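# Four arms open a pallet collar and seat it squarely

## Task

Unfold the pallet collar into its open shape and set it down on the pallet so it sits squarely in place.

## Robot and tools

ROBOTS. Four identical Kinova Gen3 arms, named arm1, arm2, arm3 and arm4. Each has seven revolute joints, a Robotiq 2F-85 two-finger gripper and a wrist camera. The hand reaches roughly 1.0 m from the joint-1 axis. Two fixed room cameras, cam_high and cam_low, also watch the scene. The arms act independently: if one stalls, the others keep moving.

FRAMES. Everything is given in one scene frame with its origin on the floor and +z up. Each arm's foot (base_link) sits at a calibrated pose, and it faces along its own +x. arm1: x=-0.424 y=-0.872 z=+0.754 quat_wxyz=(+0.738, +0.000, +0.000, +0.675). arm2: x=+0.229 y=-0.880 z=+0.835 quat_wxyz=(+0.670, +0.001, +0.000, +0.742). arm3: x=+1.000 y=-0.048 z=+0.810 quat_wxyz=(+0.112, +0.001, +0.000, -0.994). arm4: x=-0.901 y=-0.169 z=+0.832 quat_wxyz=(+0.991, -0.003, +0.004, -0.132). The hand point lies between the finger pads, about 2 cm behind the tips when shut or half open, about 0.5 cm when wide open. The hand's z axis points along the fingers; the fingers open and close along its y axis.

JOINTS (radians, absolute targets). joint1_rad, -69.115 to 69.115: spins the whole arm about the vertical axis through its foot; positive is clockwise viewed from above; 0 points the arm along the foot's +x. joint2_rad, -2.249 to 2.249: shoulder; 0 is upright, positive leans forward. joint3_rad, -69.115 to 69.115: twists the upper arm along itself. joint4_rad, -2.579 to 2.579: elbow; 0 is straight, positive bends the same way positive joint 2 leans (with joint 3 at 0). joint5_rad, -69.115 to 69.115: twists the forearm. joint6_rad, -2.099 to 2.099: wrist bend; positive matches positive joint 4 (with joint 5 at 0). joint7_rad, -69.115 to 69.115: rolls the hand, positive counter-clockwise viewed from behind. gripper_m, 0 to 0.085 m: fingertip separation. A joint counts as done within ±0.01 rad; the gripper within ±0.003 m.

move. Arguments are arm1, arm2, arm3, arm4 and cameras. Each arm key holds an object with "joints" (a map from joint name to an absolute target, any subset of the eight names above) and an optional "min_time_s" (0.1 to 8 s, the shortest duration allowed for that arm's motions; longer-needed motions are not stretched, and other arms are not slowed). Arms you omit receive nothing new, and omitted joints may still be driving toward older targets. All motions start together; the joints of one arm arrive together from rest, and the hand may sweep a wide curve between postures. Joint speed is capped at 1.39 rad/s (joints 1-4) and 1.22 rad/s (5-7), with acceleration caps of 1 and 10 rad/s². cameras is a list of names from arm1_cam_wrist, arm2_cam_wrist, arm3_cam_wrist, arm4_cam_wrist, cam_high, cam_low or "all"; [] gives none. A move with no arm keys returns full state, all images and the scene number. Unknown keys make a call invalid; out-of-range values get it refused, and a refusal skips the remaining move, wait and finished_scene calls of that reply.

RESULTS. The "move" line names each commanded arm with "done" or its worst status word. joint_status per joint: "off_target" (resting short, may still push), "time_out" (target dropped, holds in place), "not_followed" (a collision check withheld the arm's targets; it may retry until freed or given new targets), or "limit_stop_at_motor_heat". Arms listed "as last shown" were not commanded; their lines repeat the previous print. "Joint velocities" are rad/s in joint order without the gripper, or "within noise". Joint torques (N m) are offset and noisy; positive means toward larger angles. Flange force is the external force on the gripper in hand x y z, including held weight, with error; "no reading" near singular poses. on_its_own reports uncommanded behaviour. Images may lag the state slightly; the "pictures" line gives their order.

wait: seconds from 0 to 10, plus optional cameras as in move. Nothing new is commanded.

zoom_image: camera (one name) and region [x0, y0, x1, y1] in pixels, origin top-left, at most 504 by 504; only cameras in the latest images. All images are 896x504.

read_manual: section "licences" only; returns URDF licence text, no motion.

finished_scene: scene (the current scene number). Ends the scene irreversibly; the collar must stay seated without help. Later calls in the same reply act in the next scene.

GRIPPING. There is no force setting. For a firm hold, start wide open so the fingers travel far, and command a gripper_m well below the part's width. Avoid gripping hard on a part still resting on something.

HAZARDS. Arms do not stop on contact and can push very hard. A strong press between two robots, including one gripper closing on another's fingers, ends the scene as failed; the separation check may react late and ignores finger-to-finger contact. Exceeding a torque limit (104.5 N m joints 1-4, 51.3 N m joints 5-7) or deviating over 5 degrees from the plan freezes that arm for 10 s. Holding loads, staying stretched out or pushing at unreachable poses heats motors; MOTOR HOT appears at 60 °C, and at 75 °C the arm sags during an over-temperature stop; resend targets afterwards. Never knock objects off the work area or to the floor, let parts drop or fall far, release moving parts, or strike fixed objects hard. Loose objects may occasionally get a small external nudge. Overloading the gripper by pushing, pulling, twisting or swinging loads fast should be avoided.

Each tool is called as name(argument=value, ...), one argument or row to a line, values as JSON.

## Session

move(
)

Scene clock: 0.00 s.
Joint torques (N m): no reading
Motor temperatures (°C): arm1=[32 37 27 31 39 37 44] | arm2=[28 38 29 30 36 47 39] | arm3=[31 47 30 35 38 47 37] | arm4=[29 46 28 27 35 45 34]
Flange force (N): no reading
Joint velocities: within noise
arm1.joint_positions: joint1_rad=+0.363 joint2_rad=-0.351 joint3_rad=-0.093 joint4_rad=+1.581 joint5_rad=-0.023 joint6_rad=+1.975 joint7_rad=+1.182 gripper_m=+0.085
arm1.joint_status: not commanded
arm1.hand: x=-0.3653 y=-0.7538 z=+1.2277 quat_wxyz=(+0.019, +0.401, -0.916, +0.027) (m; scene frame)
arm2.joint_positions: joint1_rad=+0.063 joint2_rad=-0.349 joint3_rad=-0.071 joint4_rad=+1.560 joint5_rad=-0.016 joint6_rad=+1.952 joint7_rad=+1.097 gripper_m=+0.085
arm2.joint_status: not commanded
arm2.hand: x=+0.2303 y=-0.7373 z=+1.3153 quat_wxyz=(+0.001, +0.568, -0.823, +0.011) (m; scene frame)
arm3.joint_positions: joint1_rad=-0.347 joint2_rad=-0.422 joint3_rad=-0.089 joint4_rad=+1.424 joint5_rad=-0.076 joint6_rad=+1.962 joint7_rad=+1.495 gripper_m=+0.085
arm3.joint_status: not commanded
arm3.hand: x=+0.8866 y=-0.1413 z=+1.3411 quat_wxyz=(-0.047, -0.949, -0.302, +0.075) (m; scene frame)
arm4.joint_positions: joint1_rad=-0.415 joint2_rad=-0.491 joint3_rad=-0.071 joint4_rad=+1.474 joint5_rad=+0.012 joint6_rad=+1.979 joint7_rad=+1.861 gripper_m=+0.085
arm4.joint_status: not commanded
arm4.hand: x=-0.7767 y=-0.1617 z=+1.3556 quat_wxyz=(-0.084, +0.246, -0.965, +0.026) (m; scene frame)
pictures: arm1_cam_wrist, arm2_cam_wrist, arm3_cam_wrist, arm4_cam_wrist, cam_high, cam_low

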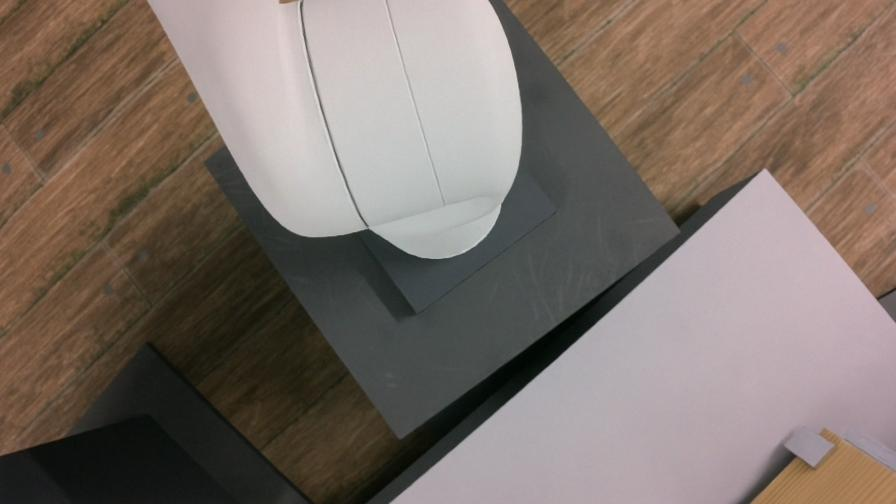

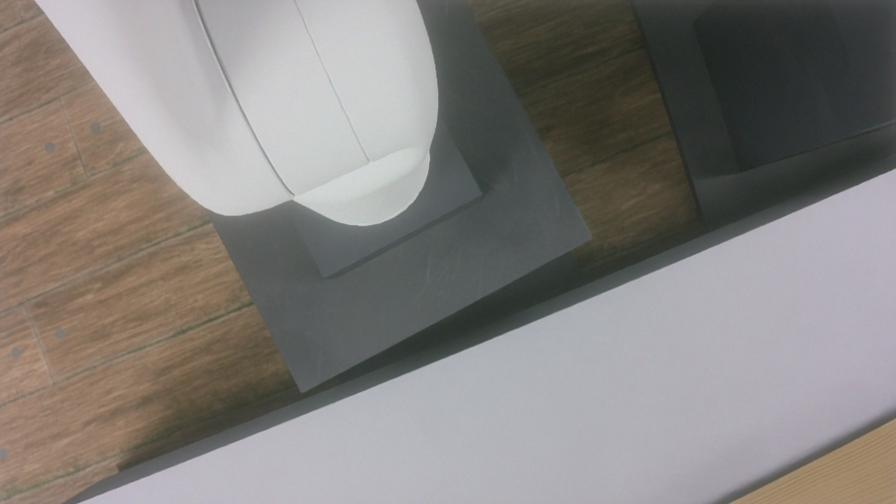

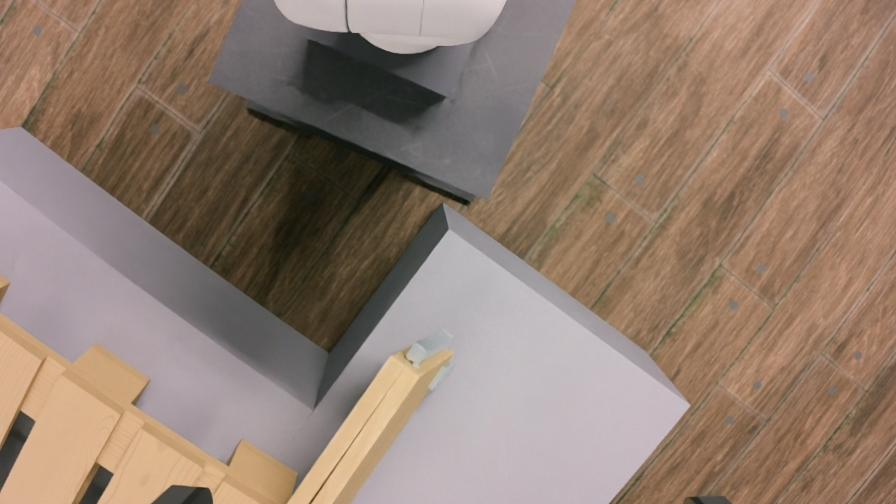

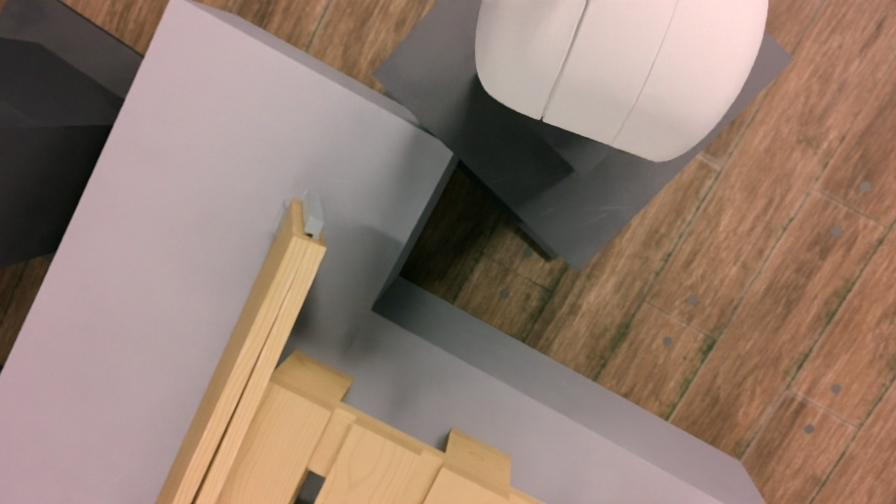

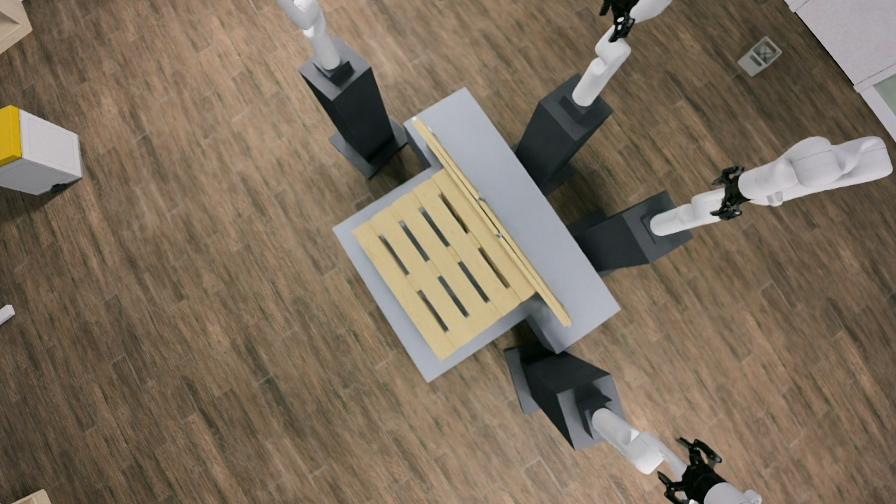

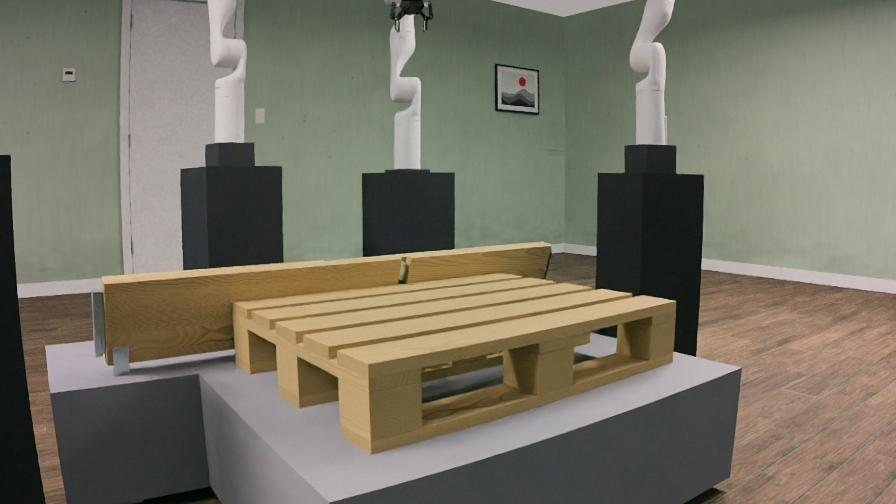

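zoom_image(
  camera="cam_high",
  region=[400, 100, 600, 340],
)

zoom_image(
  camera="cam_high",
  region=[450, 160, 530, 260],
)

zoom_image(
  camera="cam_low",
  region=[80, 220, 580, 400],
)

Scaled by 2.100 from the camera's 896x504 image, which has a finer 1280x720 frame.

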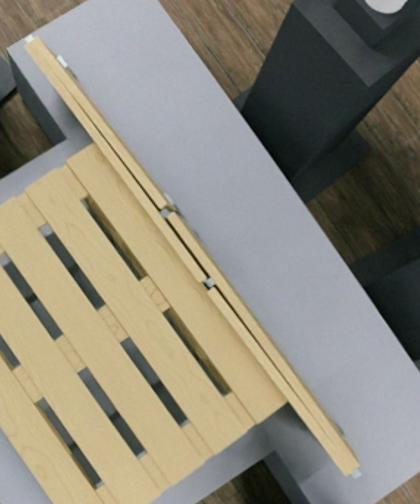

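Scaled by 5.040 from the camera's 896x504 image, which has a finer 1280x720 frame.

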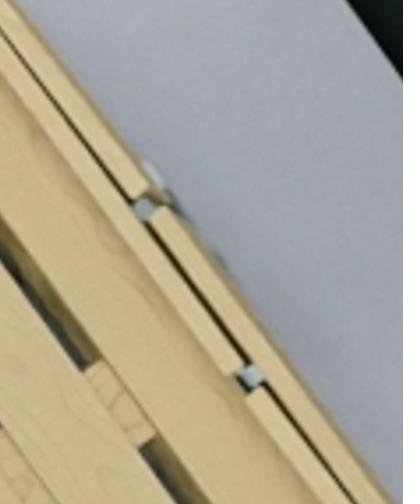

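Scaled by 1.008 from the camera's 896x504 image, which has a finer 1280x720 frame.

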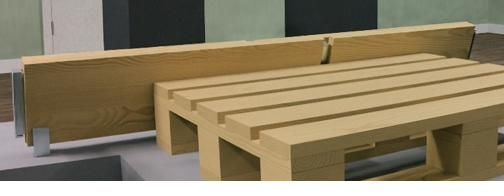

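move(
  arm1={"joints":{"joint1_rad":0.2592,"joint2_rad":1.2762,"joint3_rad":0,"joint4_rad":1.1132,"joint5_rad":0,"joint6_rad":0.7522,"joint7_rad":0.4007,"gripper_m":0.06}},
  arm2={"joints":{"joint1_rad":-0.1618,"joint2_rad":1.4039,"joint3_rad":0,"joint4_rad":1.1313,"joint5_rad":0,"joint6_rad":0.6064,"joint7_rad":-0.2114,"gripper_m":0.06}},
  cameras=["arm1_cam_wrist","arm2_cam_wrist","cam_low"],
)

Scene clock: 65.73 s.
Joint torques (N m): arm1=[-0.58 -27.14 -1 -6.26 0.19 -0.07 0.39] | arm2=[0.62 -23.15 0.14 -6 0.25 -0.28 -0.35] | arm3=[-0.7 -0.37 0.13 -8.77 0.39 -0.37 -0.06] | arm4=[0.24 1.83 -0.97 -7.91 -0.04 -0.17 -0.03]
Motor temperatures (°C): arm1=[32 36 27 31 39 37 44] | arm2=[28 36 29 30 35 46 39] | arm3=[30 42 30 34 38 46 37] | arm4=[29 41 27 27 35 45 34]
Flange force (N): arm1=[-1.3 2.4 3.1] | arm2=[-0.3 -6.3 -6.1] | arm3=[-0.4 0.4 2.2] | arm4=[1.7 -3.6 0.6]
move: arm1 done; arm2 done
Joint velocities: within noise
arm1.joint_positions: joint1_rad=+0.259 joint2_rad=+1.276 joint3_rad=+0.000 joint4_rad=+1.113 joint5_rad=+0.000 joint6_rad=+0.752 joint7_rad=+0.401 gripper_m=+0.060
arm1.joint_status: all done
arm1.hand: x=-0.1895 y=-0.3001 z=+0.6195 quat_wxyz=(+0.000, +0.026, -1.000, +0.000) (m; scene frame)
arm2.joint_positions: joint1_rad=-0.162 joint2_rad=+1.404 joint3_rad=+0.000 joint4_rad=+1.131 joint5_rad=+0.000 joint6_rad=+0.606 joint7_rad=-0.211 gripper_m=+0.060
arm2.joint_status: all done
arm2.hand: x=+0.0974 y=-0.2999 z=+0.6217 quat_wxyz=(+0.001, +0.026, -1.000, -0.001) (m; scene frame)
arm3, arm4: as last shown
pictures: arm1_cam_wrist, arm2_cam_wrist, cam_low

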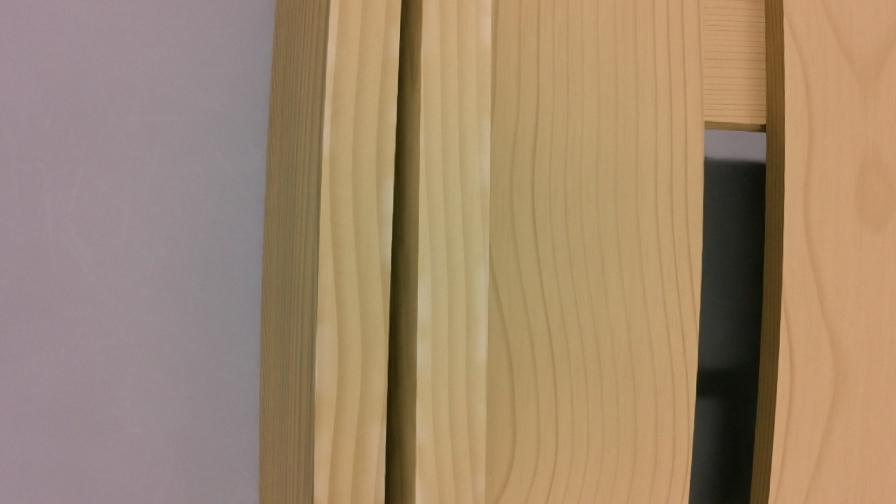

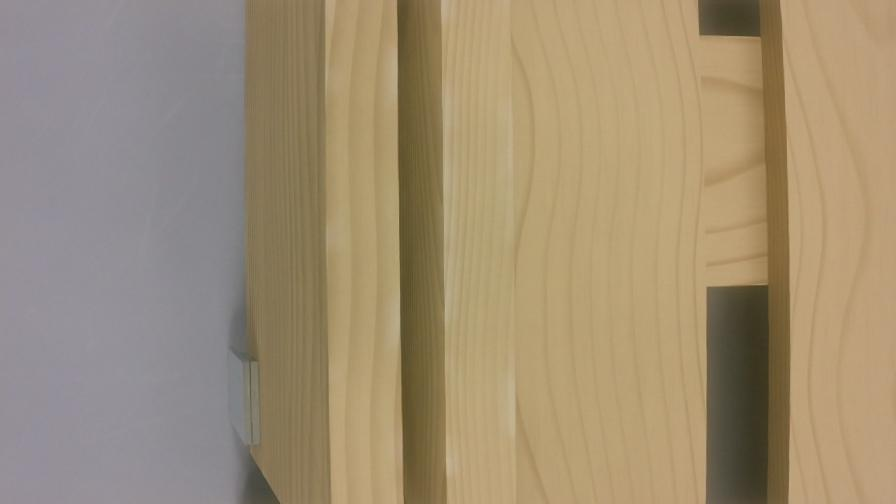

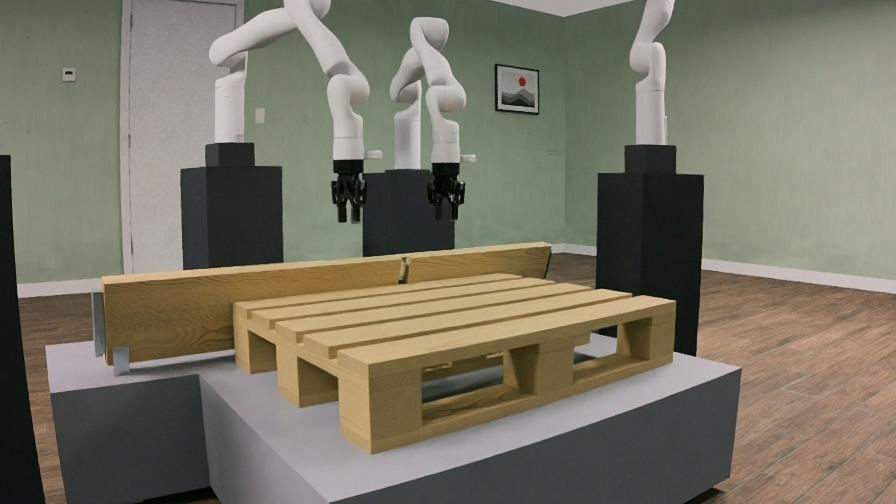

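move(
  arm2={"joints":{"joint1_rad":-0.2826,"joint2_rad":1.4997,"joint4_rad":1.0637,"joint6_rad":0.5782,"joint7_rad":-0.3321,"gripper_m":0.024}},
  cameras=["arm2_cam_wrist"],
)

Scene clock: 95.63 s.
Joint torques (N m): arm1=[-0.56 -27.1 -0.99 -6.24 0.23 -0.01 0.4] | arm2=[0.61 -23.2 0.1 -5.69 0.19 -0.27 -0.36] | arm3=[-0.68 -0.41 0.13 -8.69 0.42 -0.36 -0.02] | arm4=[0.27 1.85 -0.95 -7.94 -0.04 -0.15 -0.04]
Motor temperatures (°C): arm1=[32 36 27 31 39 37 44] | arm2=[28 36 29 30 35 46 39] | arm3=[30 40 30 34 38 46 37] | arm4=[28 40 27 27 35 44 34]
Flange force (N): arm1=[-1.1 2.3 3.1] | arm2=[-0.9 -5.8 -6.3] | arm3=[-0.6 0.6 1.9] | arm4=[1.8 -3.6 0.8]
move: arm2 done
Joint velocities: within noise
arm1, arm3, arm4: as last shown
arm2.joint_positions: joint1_rad=-0.283 joint2_rad=+1.500 joint3_rad=+0.000 joint4_rad=+1.064 joint5_rad=+0.000 joint6_rad=+0.578 joint7_rad=-0.332 gripper_m=+0.024
arm2.joint_status: all done
arm2.hand: x=+0.0294 y=-0.3222 z=+0.5768 quat_wxyz=(+0.001, +0.027, -1.000, -0.001) (m; scene frame)
pictures: arm2_cam_wrist

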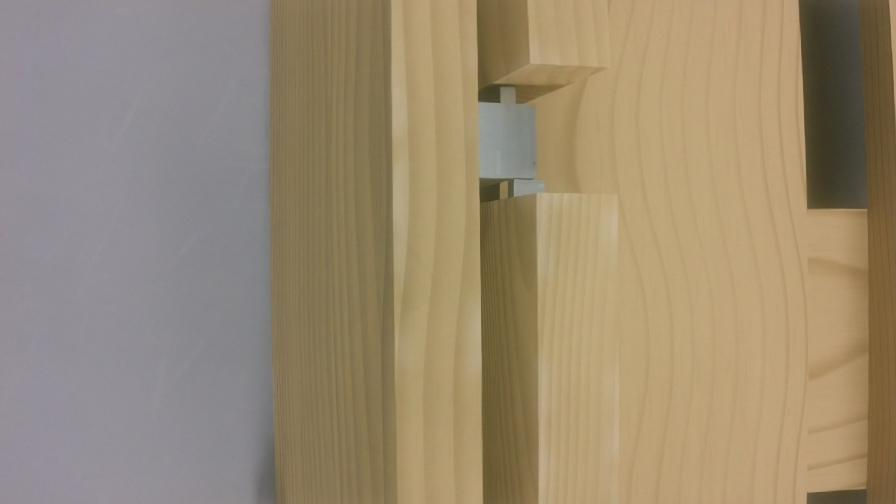

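move(
  arm2={"joints":{"joint1_rad":-0.284,"joint2_rad":1.5901,"joint4_rad":0.9845,"joint6_rad":0.567,"joint7_rad":-0.333},"min_time_s":1},
)

move(
  arm2={"joints":{"joint2_rad":1.6902,"joint4_rad":0.8735,"joint6_rad":0.5779},"min_time_s":2},
  cameras=["arm2_cam_wrist"],
)

Scene clock: 111.53 s.
Joint torques (N m): arm1=[-0.57 -27.09 -1 -6.24 0.26 -0.03 0.4] | arm2=[0.62 -23.13 0.15 -5.64 0.2 -0.3 -0.35] | arm3=[-0.73 -0.4 0.14 -8.7 0.42 -0.39 -0.02] | arm4=[0.27 1.84 -1.01 -7.94 -0.02 -0.19 -0.01]
Motor temperatures (°C): arm1=[32 36 27 31 39 37 44] | arm2=[28 36 29 30 35 46 39] | arm3=[30 39 30 33 38 45 37] | arm4=[28 39 27 27 35 44 34]
Flange force (N): arm1=[-1.2 2.3 3.0] | arm2=[-1.0 -6.1 -7.0] | arm3=[-0.6 0.6 1.9] | arm4=[1.8 -3.7 0.6]
move: arm2 done
Joint velocities: within noise
arm1, arm3, arm4: as last shown
arm2.joint_positions: joint1_rad=-0.284 joint2_rad=+1.590 joint3_rad=+0.000 joint4_rad=+0.984 joint5_rad=+0.000 joint6_rad=+0.567 joint7_rad=-0.333 gripper_m=+0.024
arm2.joint_status: all done
arm2.hand: x=+0.0293 y=-0.3242 z=+0.5369 quat_wxyz=(+0.001, +0.027, -1.000, -0.001) (m; scene frame)
pictures: none

Scene clock: 113.83 s.
Joint torques (N m): arm1=[-0.51 -27.11 -1.01 -6.29 0.25 -0.04 0.4] | arm2=[-15.1 56.41 -16.6 16.81 -3.77 -0.95 0.13] | arm3=[-0.67 -0.45 0.1 -8.76 0.41 -0.41 -0.01] | arm4=[0.23 1.85 -1.08 -7.96 -0.02 -0.15 0]
Motor temperatures (°C): arm1=[32 36 27 31 39 37 44] | arm2=[28 36 29 30 35 46 39] | arm3=[30 39 30 33 38 45 37] | arm4=[28 39 27 27 35 44 34]
Flange force (N): arm1=[-1.0 2.2 3.0] | arm2=[-25.4 1.0 -144.2] | arm3=[-0.6 0.5 2.0] | arm4=[1.9 -3.8 0.9]
move: arm2 done
TORQUE WARNING: arm2's joint2_rad reached its warning level (56.7 N m). A warning alone does not stop the arm.
Joint velocities: within noise
arm1, arm3, arm4: as last shown
arm2.joint_positions: joint1_rad=-0.284 joint2_rad=+1.682 joint3_rad=+0.000 joint4_rad=+0.873 joint5_rad=+0.000 joint6_rad=+0.578 joint7_rad=-0.333 gripper_m=+0.024
arm2.joint_status: all done
arm2.hand: x=+0.0274 y=-0.3192 z=+0.5019 quat_wxyz=(+0.002, +0.027, -1.000, -0.005) (m; scene frame)
pictures: arm2_cam_wrist

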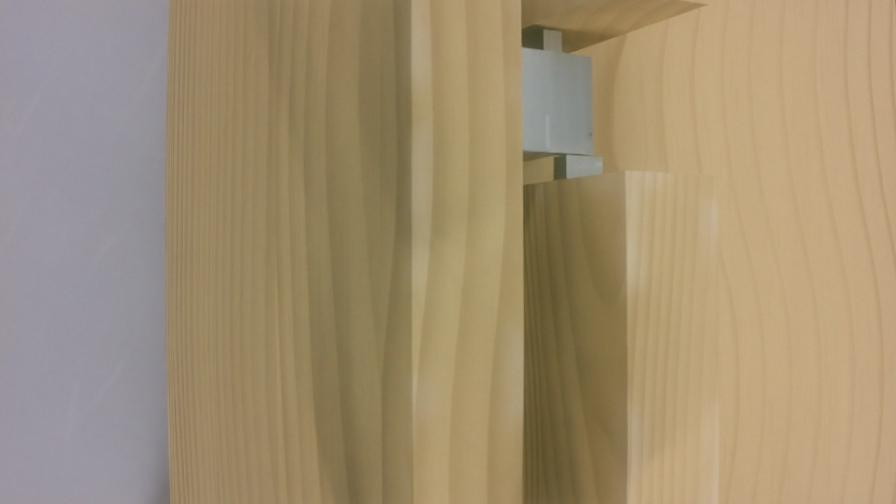

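move(
  arm2={"joints":{"joint2_rad":1.6593,"joint4_rad":0.9095,"joint6_rad":0.5728}},
)

move(
  arm2={"joints":{"gripper_m":0.0}},
  cameras=["arm2_cam_wrist","arm1_cam_wrist"],
)

Scene clock: 125.43 s.
Joint torques (N m): arm1=[-0.55 -27.06 -0.97 -6.23 0.21 -0.02 0.41] | arm2=[0.58 13.13 -0.44 9.91 0.49 3.67 0.01] | arm3=[-0.64 -0.44 0.08 -8.73 0.4 -0.35 -0.02] | arm4=[0.23 1.83 -0.97 -7.91 -0.04 -0.14 -0.03]
Motor temperatures (°C): arm1=[32 37 27 31 39 37 44] | arm2=[28 40 29 30 36 45 39] | arm3=[30 39 30 33 38 45 37] | arm4=[28 39 27 26 35 44 34]
Flange force (N): arm1=[-1.1 2.3 3.0] | arm2=[3.1 5.8 -55.6] | arm3=[-0.7 0.4 2.0] | arm4=[1.7 -3.6 0.7]
move: arm2 done
TORQUE WARNING: arm2's joint2_rad reached its warning level (56.7 N m). A warning alone does not stop the arm.
Joint velocities: within noise
arm1, arm3, arm4: as last shown
arm2.joint_positions: joint1_rad=-0.284 joint2_rad=+1.660 joint3_rad=+0.000 joint4_rad=+0.910 joint5_rad=+0.000 joint6_rad=+0.573 joint7_rad=-0.333 gripper_m=+0.024
arm2.joint_status: all done
arm2.hand: x=+0.0293 y=-0.3244 z=+0.5087 quat_wxyz=(+0.001, +0.027, -1.000, -0.001) (m; scene frame)
pictures: none

Scene clock: 126.13 s.
Joint torques (N m): arm1=[-0.52 -27.11 -1.01 -6.24 0.23 -0.03 0.39] | arm2=[1.22 13.67 0.32 9.41 0.73 2.99 -0.09] | arm3=[-0.66 -0.44 0.08 -8.72 0.39 -0.38 -0.04] | arm4=[0.23 1.85 -0.98 -7.93 -0.04 -0.18 -0.03]
Motor temperatures (°C): arm1=[32 37 27 31 39 37 44] | arm2=[28 40 29 30 36 45 39] | arm3=[30 39 30 33 38 45 37] | arm4=[28 39 27 26 35 44 34]
Flange force (N): arm1=[-1.1 2.4 3.1] | arm2=[3.7 4.6 -58.2] | arm3=[-0.7 0.3 1.9] | arm4=[1.8 -3.6 0.6]
move: arm2 off_target
Joint velocities: within noise
arm1, arm3, arm4: as last shown
arm2.joint_positions: joint1_rad=-0.284 joint2_rad=+1.659 joint3_rad=+0.000 joint4_rad=+0.910 joint5_rad=+0.000 joint6_rad=+0.573 joint7_rad=-0.333 gripper_m=+0.022
arm2.joint_status: gripper_m off_target (ended at +0.022, target +0.000)
arm2.hand: x=+0.0293 y=-0.3242 z=+0.5088 quat_wxyz=(+0.001, +0.027, -1.000, -0.001) (m; scene frame)
pictures: arm1_cam_wrist, arm2_cam_wrist

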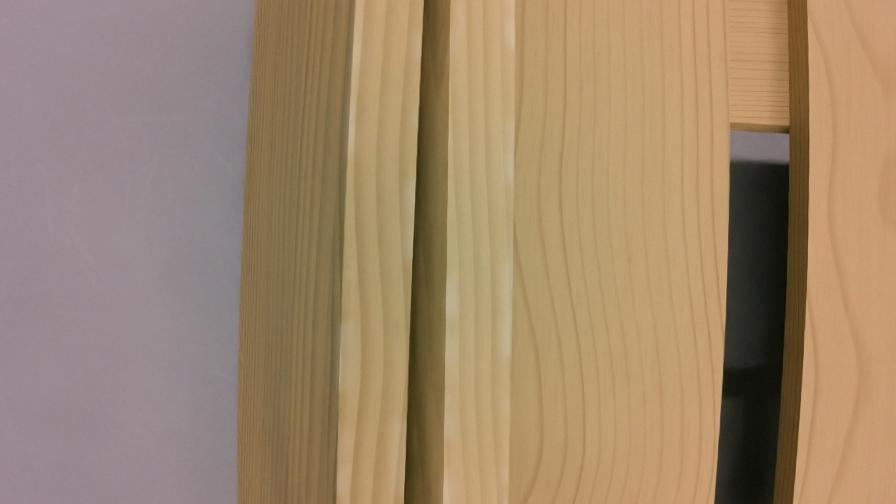

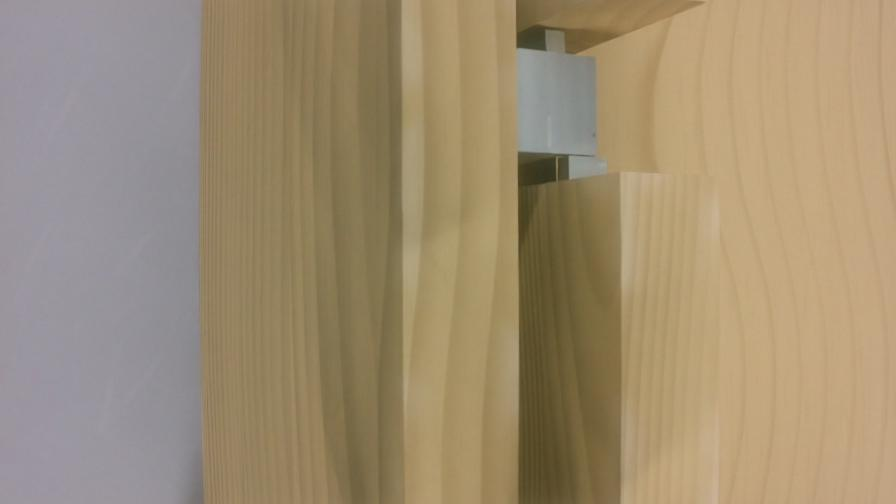

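move(
  arm2={"joints":{"joint2_rad":1.6343,"joint4_rad":0.9375,"joint6_rad":0.5698}},
  cameras=["arm2_cam_wrist","cam_low"],
)

Scene clock: 135.93 s.
Joint torques (N m): arm1=[-0.5 -27.08 -0.97 -6.24 0.25 -0.02 0.38] | arm2=[7.68 -30.48 7.79 -7.46 2.3 -0.3 -0.39] | arm3=[-0.67 -0.41 0.12 -8.73 0.4 -0.37 -0.01] | arm4=[0.24 1.86 -1 -7.91 -0.02 -0.17 -0.02]
Motor temperatures (°C): arm1=[32 37 27 31 39 37 44] | arm2=[28 39 29 30 35 45 39] | arm3=[30 39 30 33 38 45 37] | arm4=[28 39 27 26 35 44 34]
Flange force (N): arm1=[-1.1 2.3 3.0] | arm2=[10.6 -8.5 6.0] | arm3=[-0.6 0.6 2.0] | arm4=[1.8 -3.6 0.6]
move: arm2 done
Joint velocities: within noise
arm1, arm3, arm4: as last shown
arm2.joint_positions: joint1_rad=-0.284 joint2_rad=+1.634 joint3_rad=+0.000 joint4_rad=+0.938 joint5_rad=+0.000 joint6_rad=+0.570 joint7_rad=-0.333 gripper_m=+0.022
arm2.joint_status: all done
arm2.hand: x=+0.0292 y=-0.3243 z=+0.5188 quat_wxyz=(+0.001, +0.027, -1.000, -0.001) (m; scene frame)
pictures: arm2_cam_wrist, cam_low

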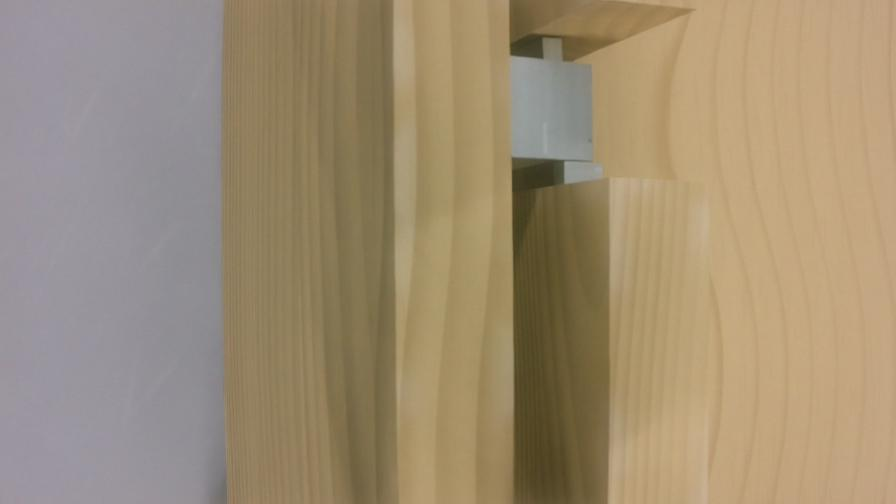

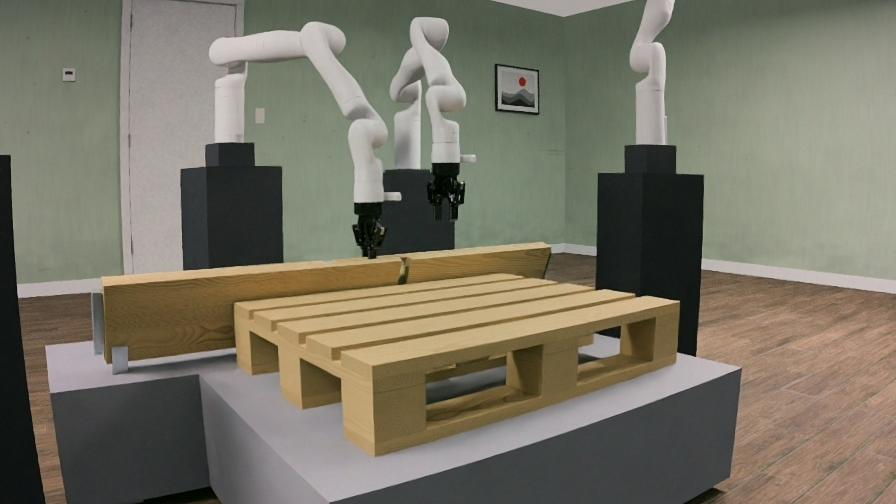

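move(
  arm1={"joints":{"joint1_rad":0.2709,"joint2_rad":1.387,"joint4_rad":1.1258,"joint6_rad":0.6288,"joint7_rad":0.3862,"gripper_m":0.024},"min_time_s":1.2},
  cameras=["arm1_cam_wrist"],
)

move(
  arm1={"joints":{"joint2_rad":1.4699,"joint4_rad":1.0624,"joint6_rad":0.6093},"min_time_s":2},
  cameras=["arm1_cam_wrist"],
)

Scene clock: 159.17 s.
Joint torques (N m): arm1=[-0.56 -26.79 -0.96 -5.39 0.26 -0.05 0.39] | arm2=[8.52 -31.07 8.52 -7.79 2.48 -0.42 -0.43] | arm3=[-0.73 -0.37 0.11 -8.69 0.4 -0.38 -0.01] | arm4=[0.29 1.85 -0.99 -7.93 -0.06 -0.17 -0.02]
Motor temperatures (°C): arm1=[32 37 27 31 39 37 44] | arm2=[28 40 29 30 35 45 39] | arm3=[30 38 29 33 38 45 37] | arm4=[28 38 27 26 35 44 34]
Flange force (N): arm1=[-1.0 2.0 3.3] | arm2=[11.7 -9.3 6.6] | arm3=[-0.6 0.5 1.9] | arm4=[1.8 -3.7 0.7]
move: arm1 done
Joint velocities: within noise
arm1.joint_positions: joint1_rad=+0.271 joint2_rad=+1.387 joint3_rad=+0.000 joint4_rad=+1.126 joint5_rad=+0.000 joint6_rad=+0.629 joint7_rad=+0.386 gripper_m=+0.024
arm1.joint_status: all done
arm1.hand: x=-0.1895 y=-0.3205 z=+0.5495 quat_wxyz=(+0.000, +0.013, -1.000, +0.000) (m; scene frame)
arm2: as last shown
arm2.hand: x=+0.0293 y=-0.3243 z=+0.5188 quat_wxyz=(+0.001, +0.027, -1.000, -0.001) (m; scene frame)
arm3.joint_positions: joint1_rad=-0.347 joint2_rad=-0.422 joint3_rad=-0.089 joint4_rad=+1.424 joint5_rad=-0.076 joint6_rad=+1.962 joint7_rad=+1.495 gripper_m=+0.085
arm3.joint_status: not commanded
arm3.hand: x=+0.8866 y=-0.1413 z=+1.3411 quat_wxyz=(-0.047, -0.949, -0.302, +0.075) (m; scene frame)
arm4.joint_positions: joint1_rad=-0.415 joint2_rad=-0.491 joint3_rad=-0.071 joint4_rad=+1.474 joint5_rad=+0.012 joint6_rad=+1.979 joint7_rad=+1.861 gripper_m=+0.085
arm4.joint_status: not commanded
arm4.hand: x=-0.7767 y=-0.1617 z=+1.3556 quat_wxyz=(-0.084, +0.246, -0.965, +0.026) (m; scene frame)
pictures: arm1_cam_wrist

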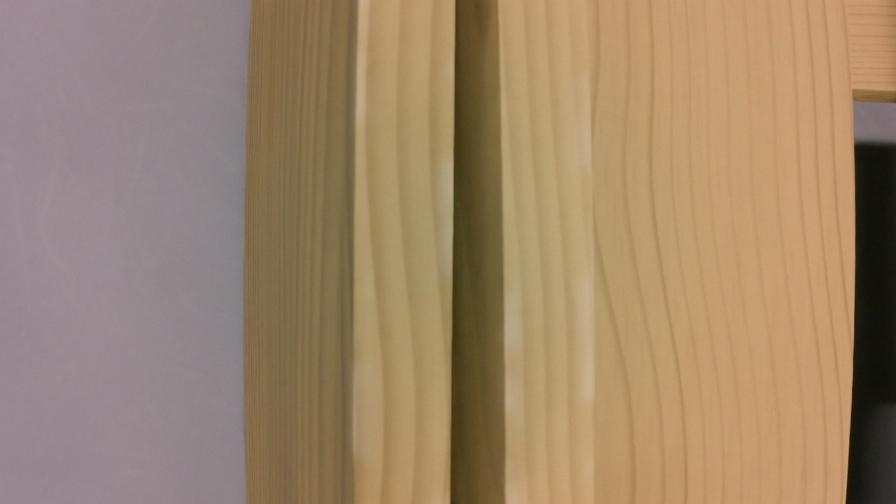

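Scene clock: 163.50 s.
Joint torques (N m): arm1=[9.72 48.33 7.48 11.39 3.54 -5.83 0.68] | arm2=[-8.44 -12.93 -9.27 11.43 -2.29 10.71 -0.08] | arm3=[-0.7 -0.4 0.11 -8.74 0.4 -0.35 -0.02] | arm4=[0.24 1.81 -0.96 -7.95 -0.04 -0.21 -0.03]
Motor temperatures (°C): arm1=[32 37 27 31 39 37 44] | arm2=[28 39 29 30 35 45 39] | arm3=[30 38 29 33 38 45 37] | arm4=[28 38 27 26 35 44 34]
Flange force (N): arm1=[19.2 0.1 -135.4] | arm2=[-5.1 32.0 11.3] | arm3=[-0.6 0.5 2.1] | arm4=[1.8 -3.6 0.6]
move: arm1 time_out
TORQUE WARNING: arm1's joint2_rad reached its warning level (56.7 N m). A warning alone does not stop the arm.
Joint velocities: within noise
arm1.joint_positions: joint1_rad=+0.271 joint2_rad=+1.452 joint3_rad=+0.000 joint4_rad=+1.062 joint5_rad=+0.000 joint6_rad=+0.609 joint7_rad=+0.386 gripper_m=+0.024
arm1.joint_status: joint2_rad time_out (moved +0.065 of +0.083); the others done
arm1.hand: x=-0.1862 y=-0.3117 z=+0.5224 quat_wxyz=(-0.003, +0.013, -1.000, -0.008) (m; scene frame)
arm2, arm3, arm4: as last shown
arm2.joint_positions: joint1_rad=-0.284 joint2_rad=+1.634 joint3_rad=+0.000 joint4_rad=+0.938 joint5_rad=+0.000 joint6_rad=+0.570 joint7_rad=-0.333 gripper_m=+0.017
arm2.on_its_own: gripper_m moved -0.005 toward your old target +0.000
pictures: arm1_cam_wrist

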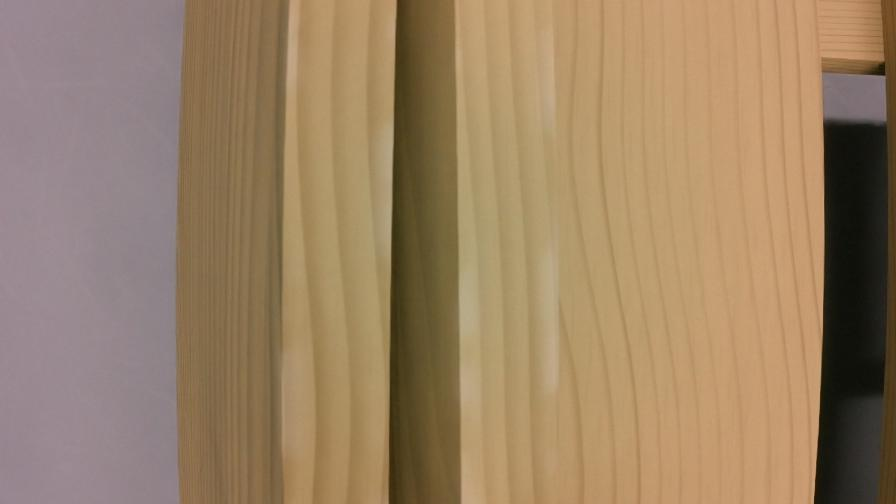

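move(
  arm1={"joints":{"joint1_rad":0.2709,"joint2_rad":1.387,"joint4_rad":1.1258,"joint6_rad":0.6288,"gripper_m":0.028}},
  cameras=["arm1_cam_wrist"],
)

Scene clock: 215.83 s.
Joint torques (N m): arm1=[-0.56 -26.77 -0.98 -5.39 0.23 -0.04 0.39] | arm2=[-4.89 2.3 -5.88 3.12 -1.24 0.55 -0.22] | arm3=[-0.7 -0.45 0.09 -8.72 0.4 -0.38 -0.01] | arm4=[0.22 1.84 -0.97 -7.91 0 -0.18 -0.04]
Motor temperatures (°C): arm1=[32 42 27 31 39 37 44] | arm2=[29 37 29 30 36 46 39] | arm3=[30 36 29 33 38 45 37] | arm4=[28 36 27 26 35 44 34]
Flange force (N): arm1=[-0.9 2.0 3.3] | arm2=[-8.3 1.3 -46.6] | arm3=[-0.7 0.5 1.9] | arm4=[1.8 -3.6 0.6]
move: arm1 done
Joint velocities: within noise
arm1.joint_positions: joint1_rad=+0.271 joint2_rad=+1.387 joint3_rad=+0.000 joint4_rad=+1.126 joint5_rad=+0.000 joint6_rad=+0.629 joint7_rad=+0.386 gripper_m=+0.028
arm1.joint_status: all done
arm1.hand: x=-0.1895 y=-0.3205 z=+0.5495 quat_wxyz=(+0.000, +0.013, -1.000, +0.000) (m; scene frame)
arm2.joint_positions: joint1_rad=-0.284 joint2_rad=+1.634 joint3_rad=+0.000 joint4_rad=+0.938 joint5_rad=+0.000 joint6_rad=+0.570 joint7_rad=-0.333 gripper_m=+0.017
arm2.joint_status: not commanded
arm2.hand: x=+0.0293 y=-0.3242 z=+0.5188 quat_wxyz=(+0.001, +0.027, -1.000, -0.001) (m; scene frame)
arm3, arm4: as last shown
pictures: arm1_cam_wrist

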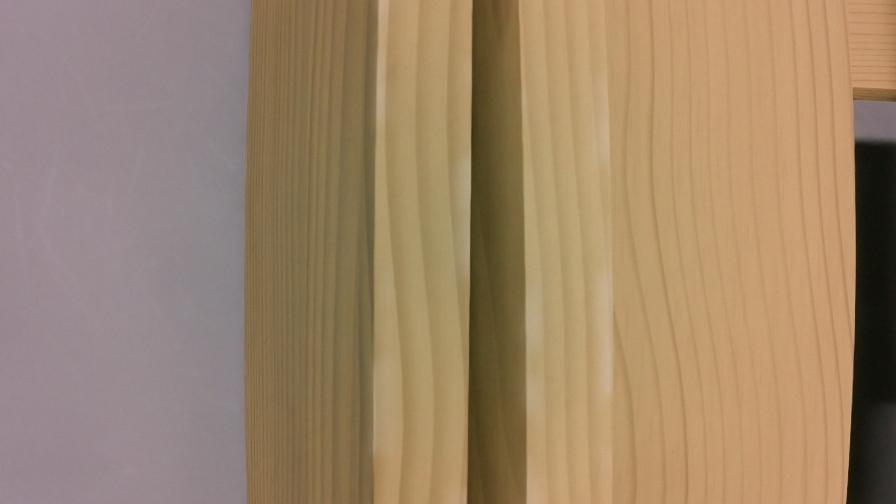

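move(
  arm1={"joints":{"joint1_rad":0.2749,"joint2_rad":1.4119,"joint4_rad":1.1271,"joint6_rad":0.6026,"joint7_rad":0.39,"gripper_m":0.0255}},
)

move(
  arm1={"joints":{"joint1_rad":0.2749,"joint2_rad":1.4623,"joint4_rad":1.0873,"joint6_rad":0.592},"min_time_s":1.5},
  cameras=["arm1_cam_wrist"],
)

Scene clock: 238.37 s.
Joint torques (N m): arm1=[0.18 -19.14 -0.27 -4.46 0.54 -1.09 0.36] | arm2=[-5.77 2.54 -6.72 5.3 -1.48 2.32 -0.19] | arm3=[-0.69 -0.44 0.12 -8.71 0.41 -0.38 -0.03] | arm4=[0.24 1.84 -0.98 -7.96 -0.02 -0.17 0]
Motor temperatures (°C): arm1=[32 42 27 31 39 37 44] | arm2=[28 37 29 30 35 46 39] | arm3=[30 36 29 33 38 45 37] | arm4=[28 36 27 26 35 44 34]
Flange force (N): arm1=[1.8 -1.2 -12.3] | arm2=[-8.3 6.2 -41.7] | arm3=[-0.7 0.5 1.9] | arm4=[1.8 -3.5 0.8]
move: arm1 done
Joint velocities: within noise
arm1.joint_positions: joint1_rad=+0.275 joint2_rad=+1.412 joint3_rad=+0.000 joint4_rad=+1.127 joint5_rad=+0.000 joint6_rad=+0.603 joint7_rad=+0.390 gripper_m=+0.026
arm1.joint_status: all done
arm1.hand: x=-0.1891 y=-0.3260 z=+0.5345 quat_wxyz=(+0.000, +0.013, -1.000, +0.000) (m; scene frame)
arm2, arm3, arm4: as last shown
arm2.hand: x=+0.0293 y=-0.3243 z=+0.5188 quat_wxyz=(+0.001, +0.027, -1.000, -0.001) (m; scene frame)
pictures: none

Scene clock: 240.17 s.
Joint torques (N m): arm1=[-3.51 52.77 -4.96 7.18 0.05 -8.78 0.79] | arm2=[-19.27 -1.12 -20.15 23.97 -4.84 17.62 0.53] | arm3=[-0.7 -0.4 0.09 -8.71 0.44 -0.38 -0.04] | arm4=[0.22 1.9 -1 -7.93 -0.03 -0.16 -0.04]
Motor temperatures (°C): arm1=[32 42 27 31 39 37 44] | arm2=[28 36 29 30 35 46 39] | arm3=[30 36 29 33 38 45 37] | arm4=[28 36 27 26 35 44 34]
Flange force (N): arm1=[5.8 -22.8 -154.4] | arm2=[-14.7 60.1 14.6] | arm3=[-0.6 0.4 1.9] | arm4=[1.9 -3.6 0.7]
move: arm1 done
Joint velocities: within noise
arm1.joint_positions: joint1_rad=+0.275 joint2_rad=+1.459 joint3_rad=+0.000 joint4_rad=+1.087 joint5_rad=+0.000 joint6_rad=+0.592 joint7_rad=+0.390 gripper_m=+0.026
arm1.joint_status: all done
arm1.hand: x=-0.1883 y=-0.3242 z=+0.5136 quat_wxyz=(-0.001, +0.013, -1.000, -0.002) (m; scene frame)
arm2, arm3, arm4: as last shown
arm2.hand: x=+0.0294 y=-0.3243 z=+0.5187 quat_wxyz=(+0.001, +0.027, -1.000, -0.001) (m; scene frame)
pictures: arm1_cam_wrist

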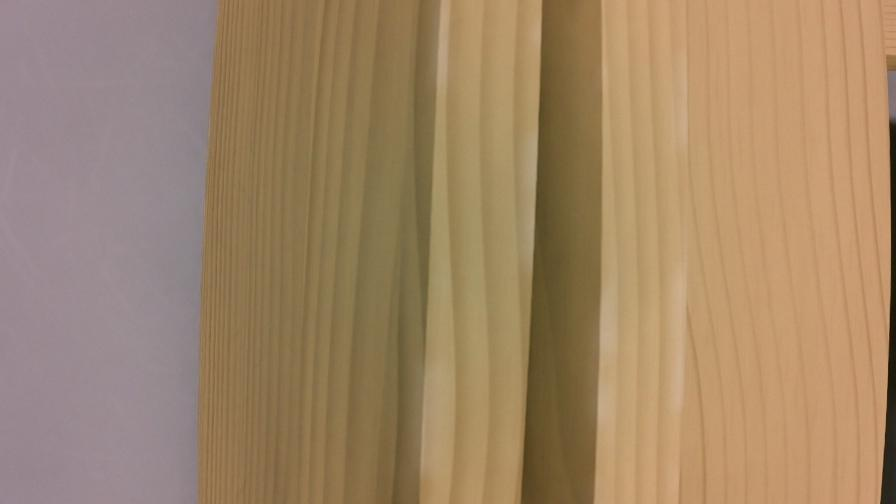

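move(
  arm1={"joints":{"joint2_rad":1.3584,"joint4_rad":1.1644,"joint6_rad":0.6188}},
)

move(
  arm2={"joints":{"joint2_rad":1.5436,"joint4_rad":1.0292,"joint6_rad":0.5688},"min_time_s":3},
  cameras=["arm1_cam_wrist","cam_high"],
)

Scene clock: 275.90 s.
Joint torques (N m): arm1=[-0.61 -26.65 -0.96 -5.33 0.25 -0.04 0.39] | arm2=[-0.74 -4.28 -1.16 3.09 0.37 2.23 0.14] | arm3=[-0.66 -0.42 0.1 -8.7 0.41 -0.39 -0.03] | arm4=[0.24 1.88 -0.96 -7.95 -0.02 -0.14 -0.04]
Motor temperatures (°C): arm1=[32 47 27 31 39 37 44] | arm2=[30 35 30 30 36 48 39] | arm3=[30 35 29 33 38 45 36] | arm4=[28 35 27 26 35 44 34]
Flange force (N): arm1=[-1.0 1.9 3.4] | arm2=[0.0 2.3 -30.8] | arm3=[-0.6 0.4 1.8] | arm4=[1.9 -3.5 0.9]
move: arm1 done
TORQUE WARNING: arm1's joint2_rad reached its warning level (56.7 N m). A warning alone does not stop the arm.
Joint velocities: within noise
arm1.joint_positions: joint1_rad=+0.275 joint2_rad=+1.358 joint3_rad=+0.000 joint4_rad=+1.164 joint5_rad=+0.000 joint6_rad=+0.619 joint7_rad=+0.390 gripper_m=+0.026
arm1.joint_status: all done
arm1.hand: x=-0.1891 y=-0.3260 z=+0.5595 quat_wxyz=(+0.000, +0.013, -1.000, +0.000) (m; scene frame)
arm2, arm3, arm4: as last shown
arm2.hand: x=+0.0293 y=-0.3243 z=+0.5188 quat_wxyz=(+0.001, +0.027, -1.000, -0.001) (m; scene frame)
pictures: none

Scene clock: 279.20 s.
Joint torques (N m): arm1=[-0.54 -26.55 -0.99 -5.31 0.2 0.01 0.39] | arm2=[1.1 -54.13 2.11 -16.05 0.98 -1.62 0.18] | arm3=[-0.66 -0.41 0.09 -8.72 0.42 -0.39 -0.04] | arm4=[0.25 1.9 -0.94 -7.92 -0.06 -0.16 -0.02]
Motor temperatures (°C): arm1=[32 47 27 31 39 37 43] | arm2=[30 36 30 30 36 48 39] | arm3=[30 35 29 33 38 45 36] | arm4=[28 35 27 26 35 44 34]
Flange force (N): arm1=[-0.8 1.7 3.3] | arm2=[-0.3 -9.5 42.3] | arm3=[-0.6 0.4 1.9] | arm4=[1.9 -3.5 0.7]
move: arm2 done
TORQUE WARNING: arm2's joint2_rad reached its warning level (56.7 N m). A warning alone does not stop the arm.
Joint velocities: within noise
arm1, arm3, arm4: as last shown
arm2.joint_positions: joint1_rad=-0.284 joint2_rad=+1.550 joint3_rad=+0.000 joint4_rad=+1.029 joint5_rad=+0.000 joint6_rad=+0.569 joint7_rad=-0.333 gripper_m=+0.017
arm2.joint_status: all done
arm2.hand: x=+0.0306 y=-0.3275 z=+0.5527 quat_wxyz=(+0.000, +0.027, -1.000, +0.002) (m; scene frame)
pictures: arm1_cam_wrist, cam_high

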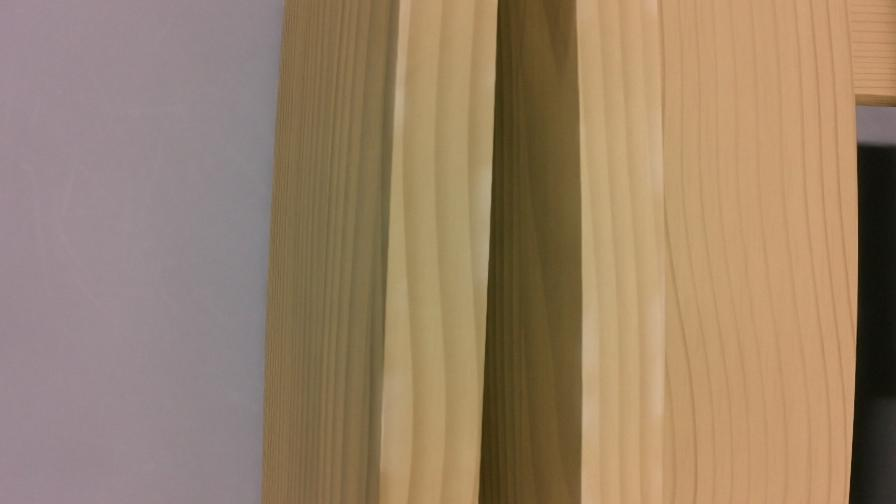

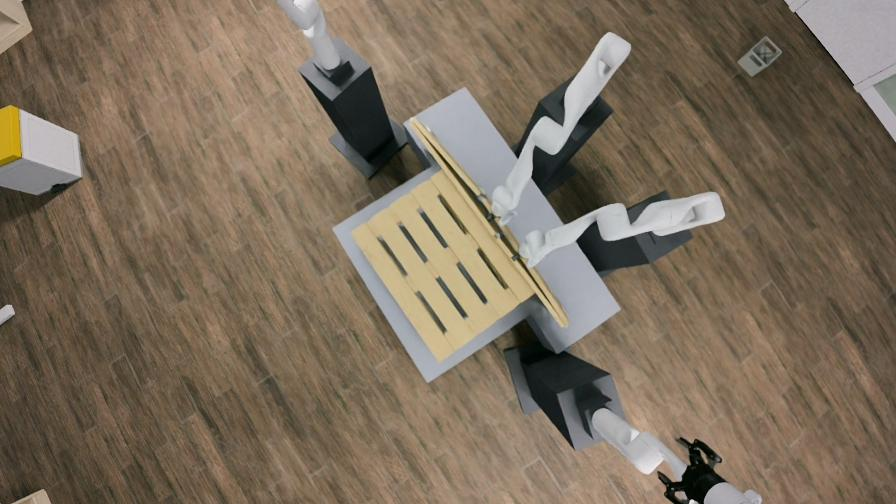

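move(
  arm1={"joints":{"joint1_rad":0.2775,"joint2_rad":1.3558,"joint4_rad":1.1759,"joint6_rad":0.6099,"joint7_rad":0.36,"gripper_m":0.03}},
)

move(
  arm1={"joints":{"joint2_rad":1.43,"joint4_rad":1.1229,"joint6_rad":0.5887},"min_time_s":1.5},
  cameras=["arm1_cam_wrist"],
)

Scene clock: 306.47 s.
Joint torques (N m): arm1=[-0.52 -26.52 -1.01 -5.26 0.25 -0.05 0.4] | arm2=[1.37 -54.06 2.42 -16.01 1.13 -1.5 0.19] | arm3=[-0.65 -0.44 0.1 -8.68 0.41 -0.36 -0.02] | arm4=[0.24 1.9 -0.97 -7.98 -0.02 -0.16 -0.02]
Motor temperatures (°C): arm1=[32 46 27 31 39 37 43] | arm2=[29 44 30 31 36 47 39] | arm3=[30 35 29 33 38 45 36] | arm4=[28 35 27 26 35 43 34]
Flange force (N): arm1=[-0.8 2.0 3.3] | arm2=[0.1 -10.0 42.2] | arm3=[-0.7 0.5 1.8] | arm4=[1.9 -3.5 0.9]
move: arm1 done
TORQUE WARNING: arm2's joint2_rad reached its warning level (56.7 N m). A warning alone does not stop the arm.
Joint velocities: within noise
arm1.joint_positions: joint1_rad=+0.277 joint2_rad=+1.356 joint3_rad=+0.000 joint4_rad=+1.176 joint5_rad=+0.000 joint6_rad=+0.610 joint7_rad=+0.360 gripper_m=+0.030
arm1.joint_status: all done
arm1.hand: x=-0.1886 y=-0.3289 z=+0.5589 quat_wxyz=(+0.000, -0.003, -1.000, +0.000) (m; scene frame)
arm2.joint_positions: joint1_rad=-0.284 joint2_rad=+1.550 joint3_rad=+0.000 joint4_rad=+1.029 joint5_rad=+0.000 joint6_rad=+0.569 joint7_rad=-0.333 gripper_m=+0.017
arm2.joint_status: not commanded
arm2.hand: x=+0.0306 y=-0.3275 z=+0.5527 quat_wxyz=(+0.000, +0.027, -1.000, +0.002) (m; scene frame)
arm3, arm4: as last shown
pictures: none

Scene clock: 308.40 s.
Joint torques (N m): arm1=[5.48 27.5 4.77 11.19 2.22 1.09 0.13] | arm2=[0.61 -23.1 0.13 -5.67 0.2 -0.26 -0.4] | arm3=[-0.7 -0.43 0.13 -8.76 0.41 -0.36 -0.03] | arm4=[0.21 1.89 -0.98 -7.93 -0.04 -0.18 -0.01]
Motor temperatures (°C): arm1=[32 46 27 31 39 37 43] | arm2=[29 44 30 31 36 47 39] | arm3=[30 35 29 33 38 45 36] | arm4=[28 35 27 26 35 43 34]
Flange force (N): arm1=[9.2 3.1 -87.1] | arm2=[-1.1 -6.2 -6.9] | arm3=[-0.6 0.5 2.2] | arm4=[1.9 -3.5 0.7]
move: arm1 done
TORQUE WARNING: arm2's joint2_rad reached its warning level (56.7 N m). A warning alone does not stop the arm.
Joint velocities: within noise
arm1.joint_positions: joint1_rad=+0.277 joint2_rad=+1.430 joint3_rad=+0.000 joint4_rad=+1.123 joint5_rad=+0.000 joint6_rad=+0.589 joint7_rad=+0.360 gripper_m=+0.030
arm1.joint_status: all done
arm1.hand: x=-0.1886 y=-0.3289 z=+0.5245 quat_wxyz=(+0.000, -0.003, -1.000, +0.000) (m; scene frame)
arm2.joint_positions: joint1_rad=-0.284 joint2_rad=+1.544 joint3_rad=+0.000 joint4_rad=+1.029 joint5_rad=+0.000 joint6_rad=+0.569 joint7_rad=-0.333 gripper_m=+0.000
arm2.joint_status: not commanded
arm2.on_its_own: gripper_m moved -0.017 to your old target +0.000
arm2.hand: x=+0.0292 y=-0.3239 z=+0.5568 quat_wxyz=(+0.001, +0.027, -1.000, -0.001) (m; scene frame)
arm3.joint_positions: joint1_rad=-0.347 joint2_rad=-0.422 joint3_rad=-0.089 joint4_rad=+1.424 joint5_rad=-0.076 joint6_rad=+1.962 joint7_rad=+1.495 gripper_m=+0.085
arm3.joint_status: not commanded
arm3.hand: x=+0.8866 y=-0.1413 z=+1.3411 quat_wxyz=(-0.047, -0.949, -0.302, +0.075) (m; scene frame)
arm4.joint_positions: joint1_rad=-0.415 joint2_rad=-0.491 joint3_rad=-0.071 joint4_rad=+1.474 joint5_rad=+0.012 joint6_rad=+1.979 joint7_rad=+1.861 gripper_m=+0.085
arm4.joint_status: not commanded
arm4.hand: x=-0.7767 y=-0.1617 z=+1.3556 quat_wxyz=(-0.084, +0.246, -0.965, +0.026) (m; scene frame)
pictures: arm1_cam_wrist

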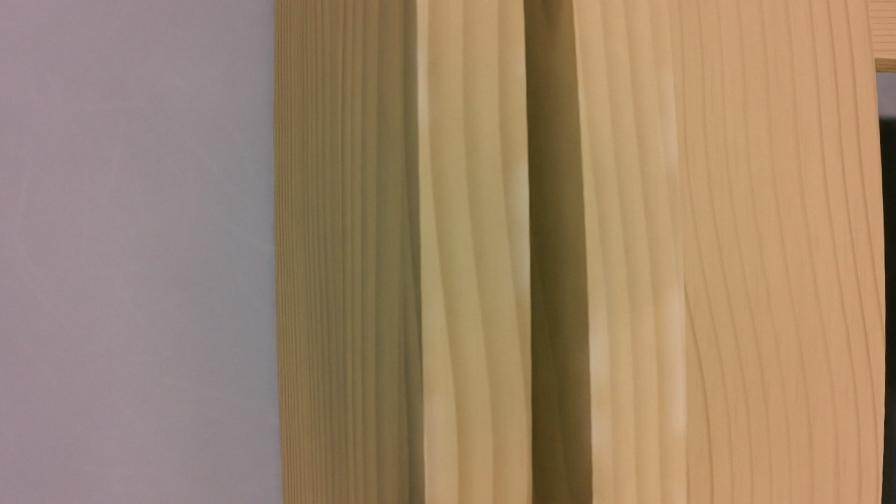

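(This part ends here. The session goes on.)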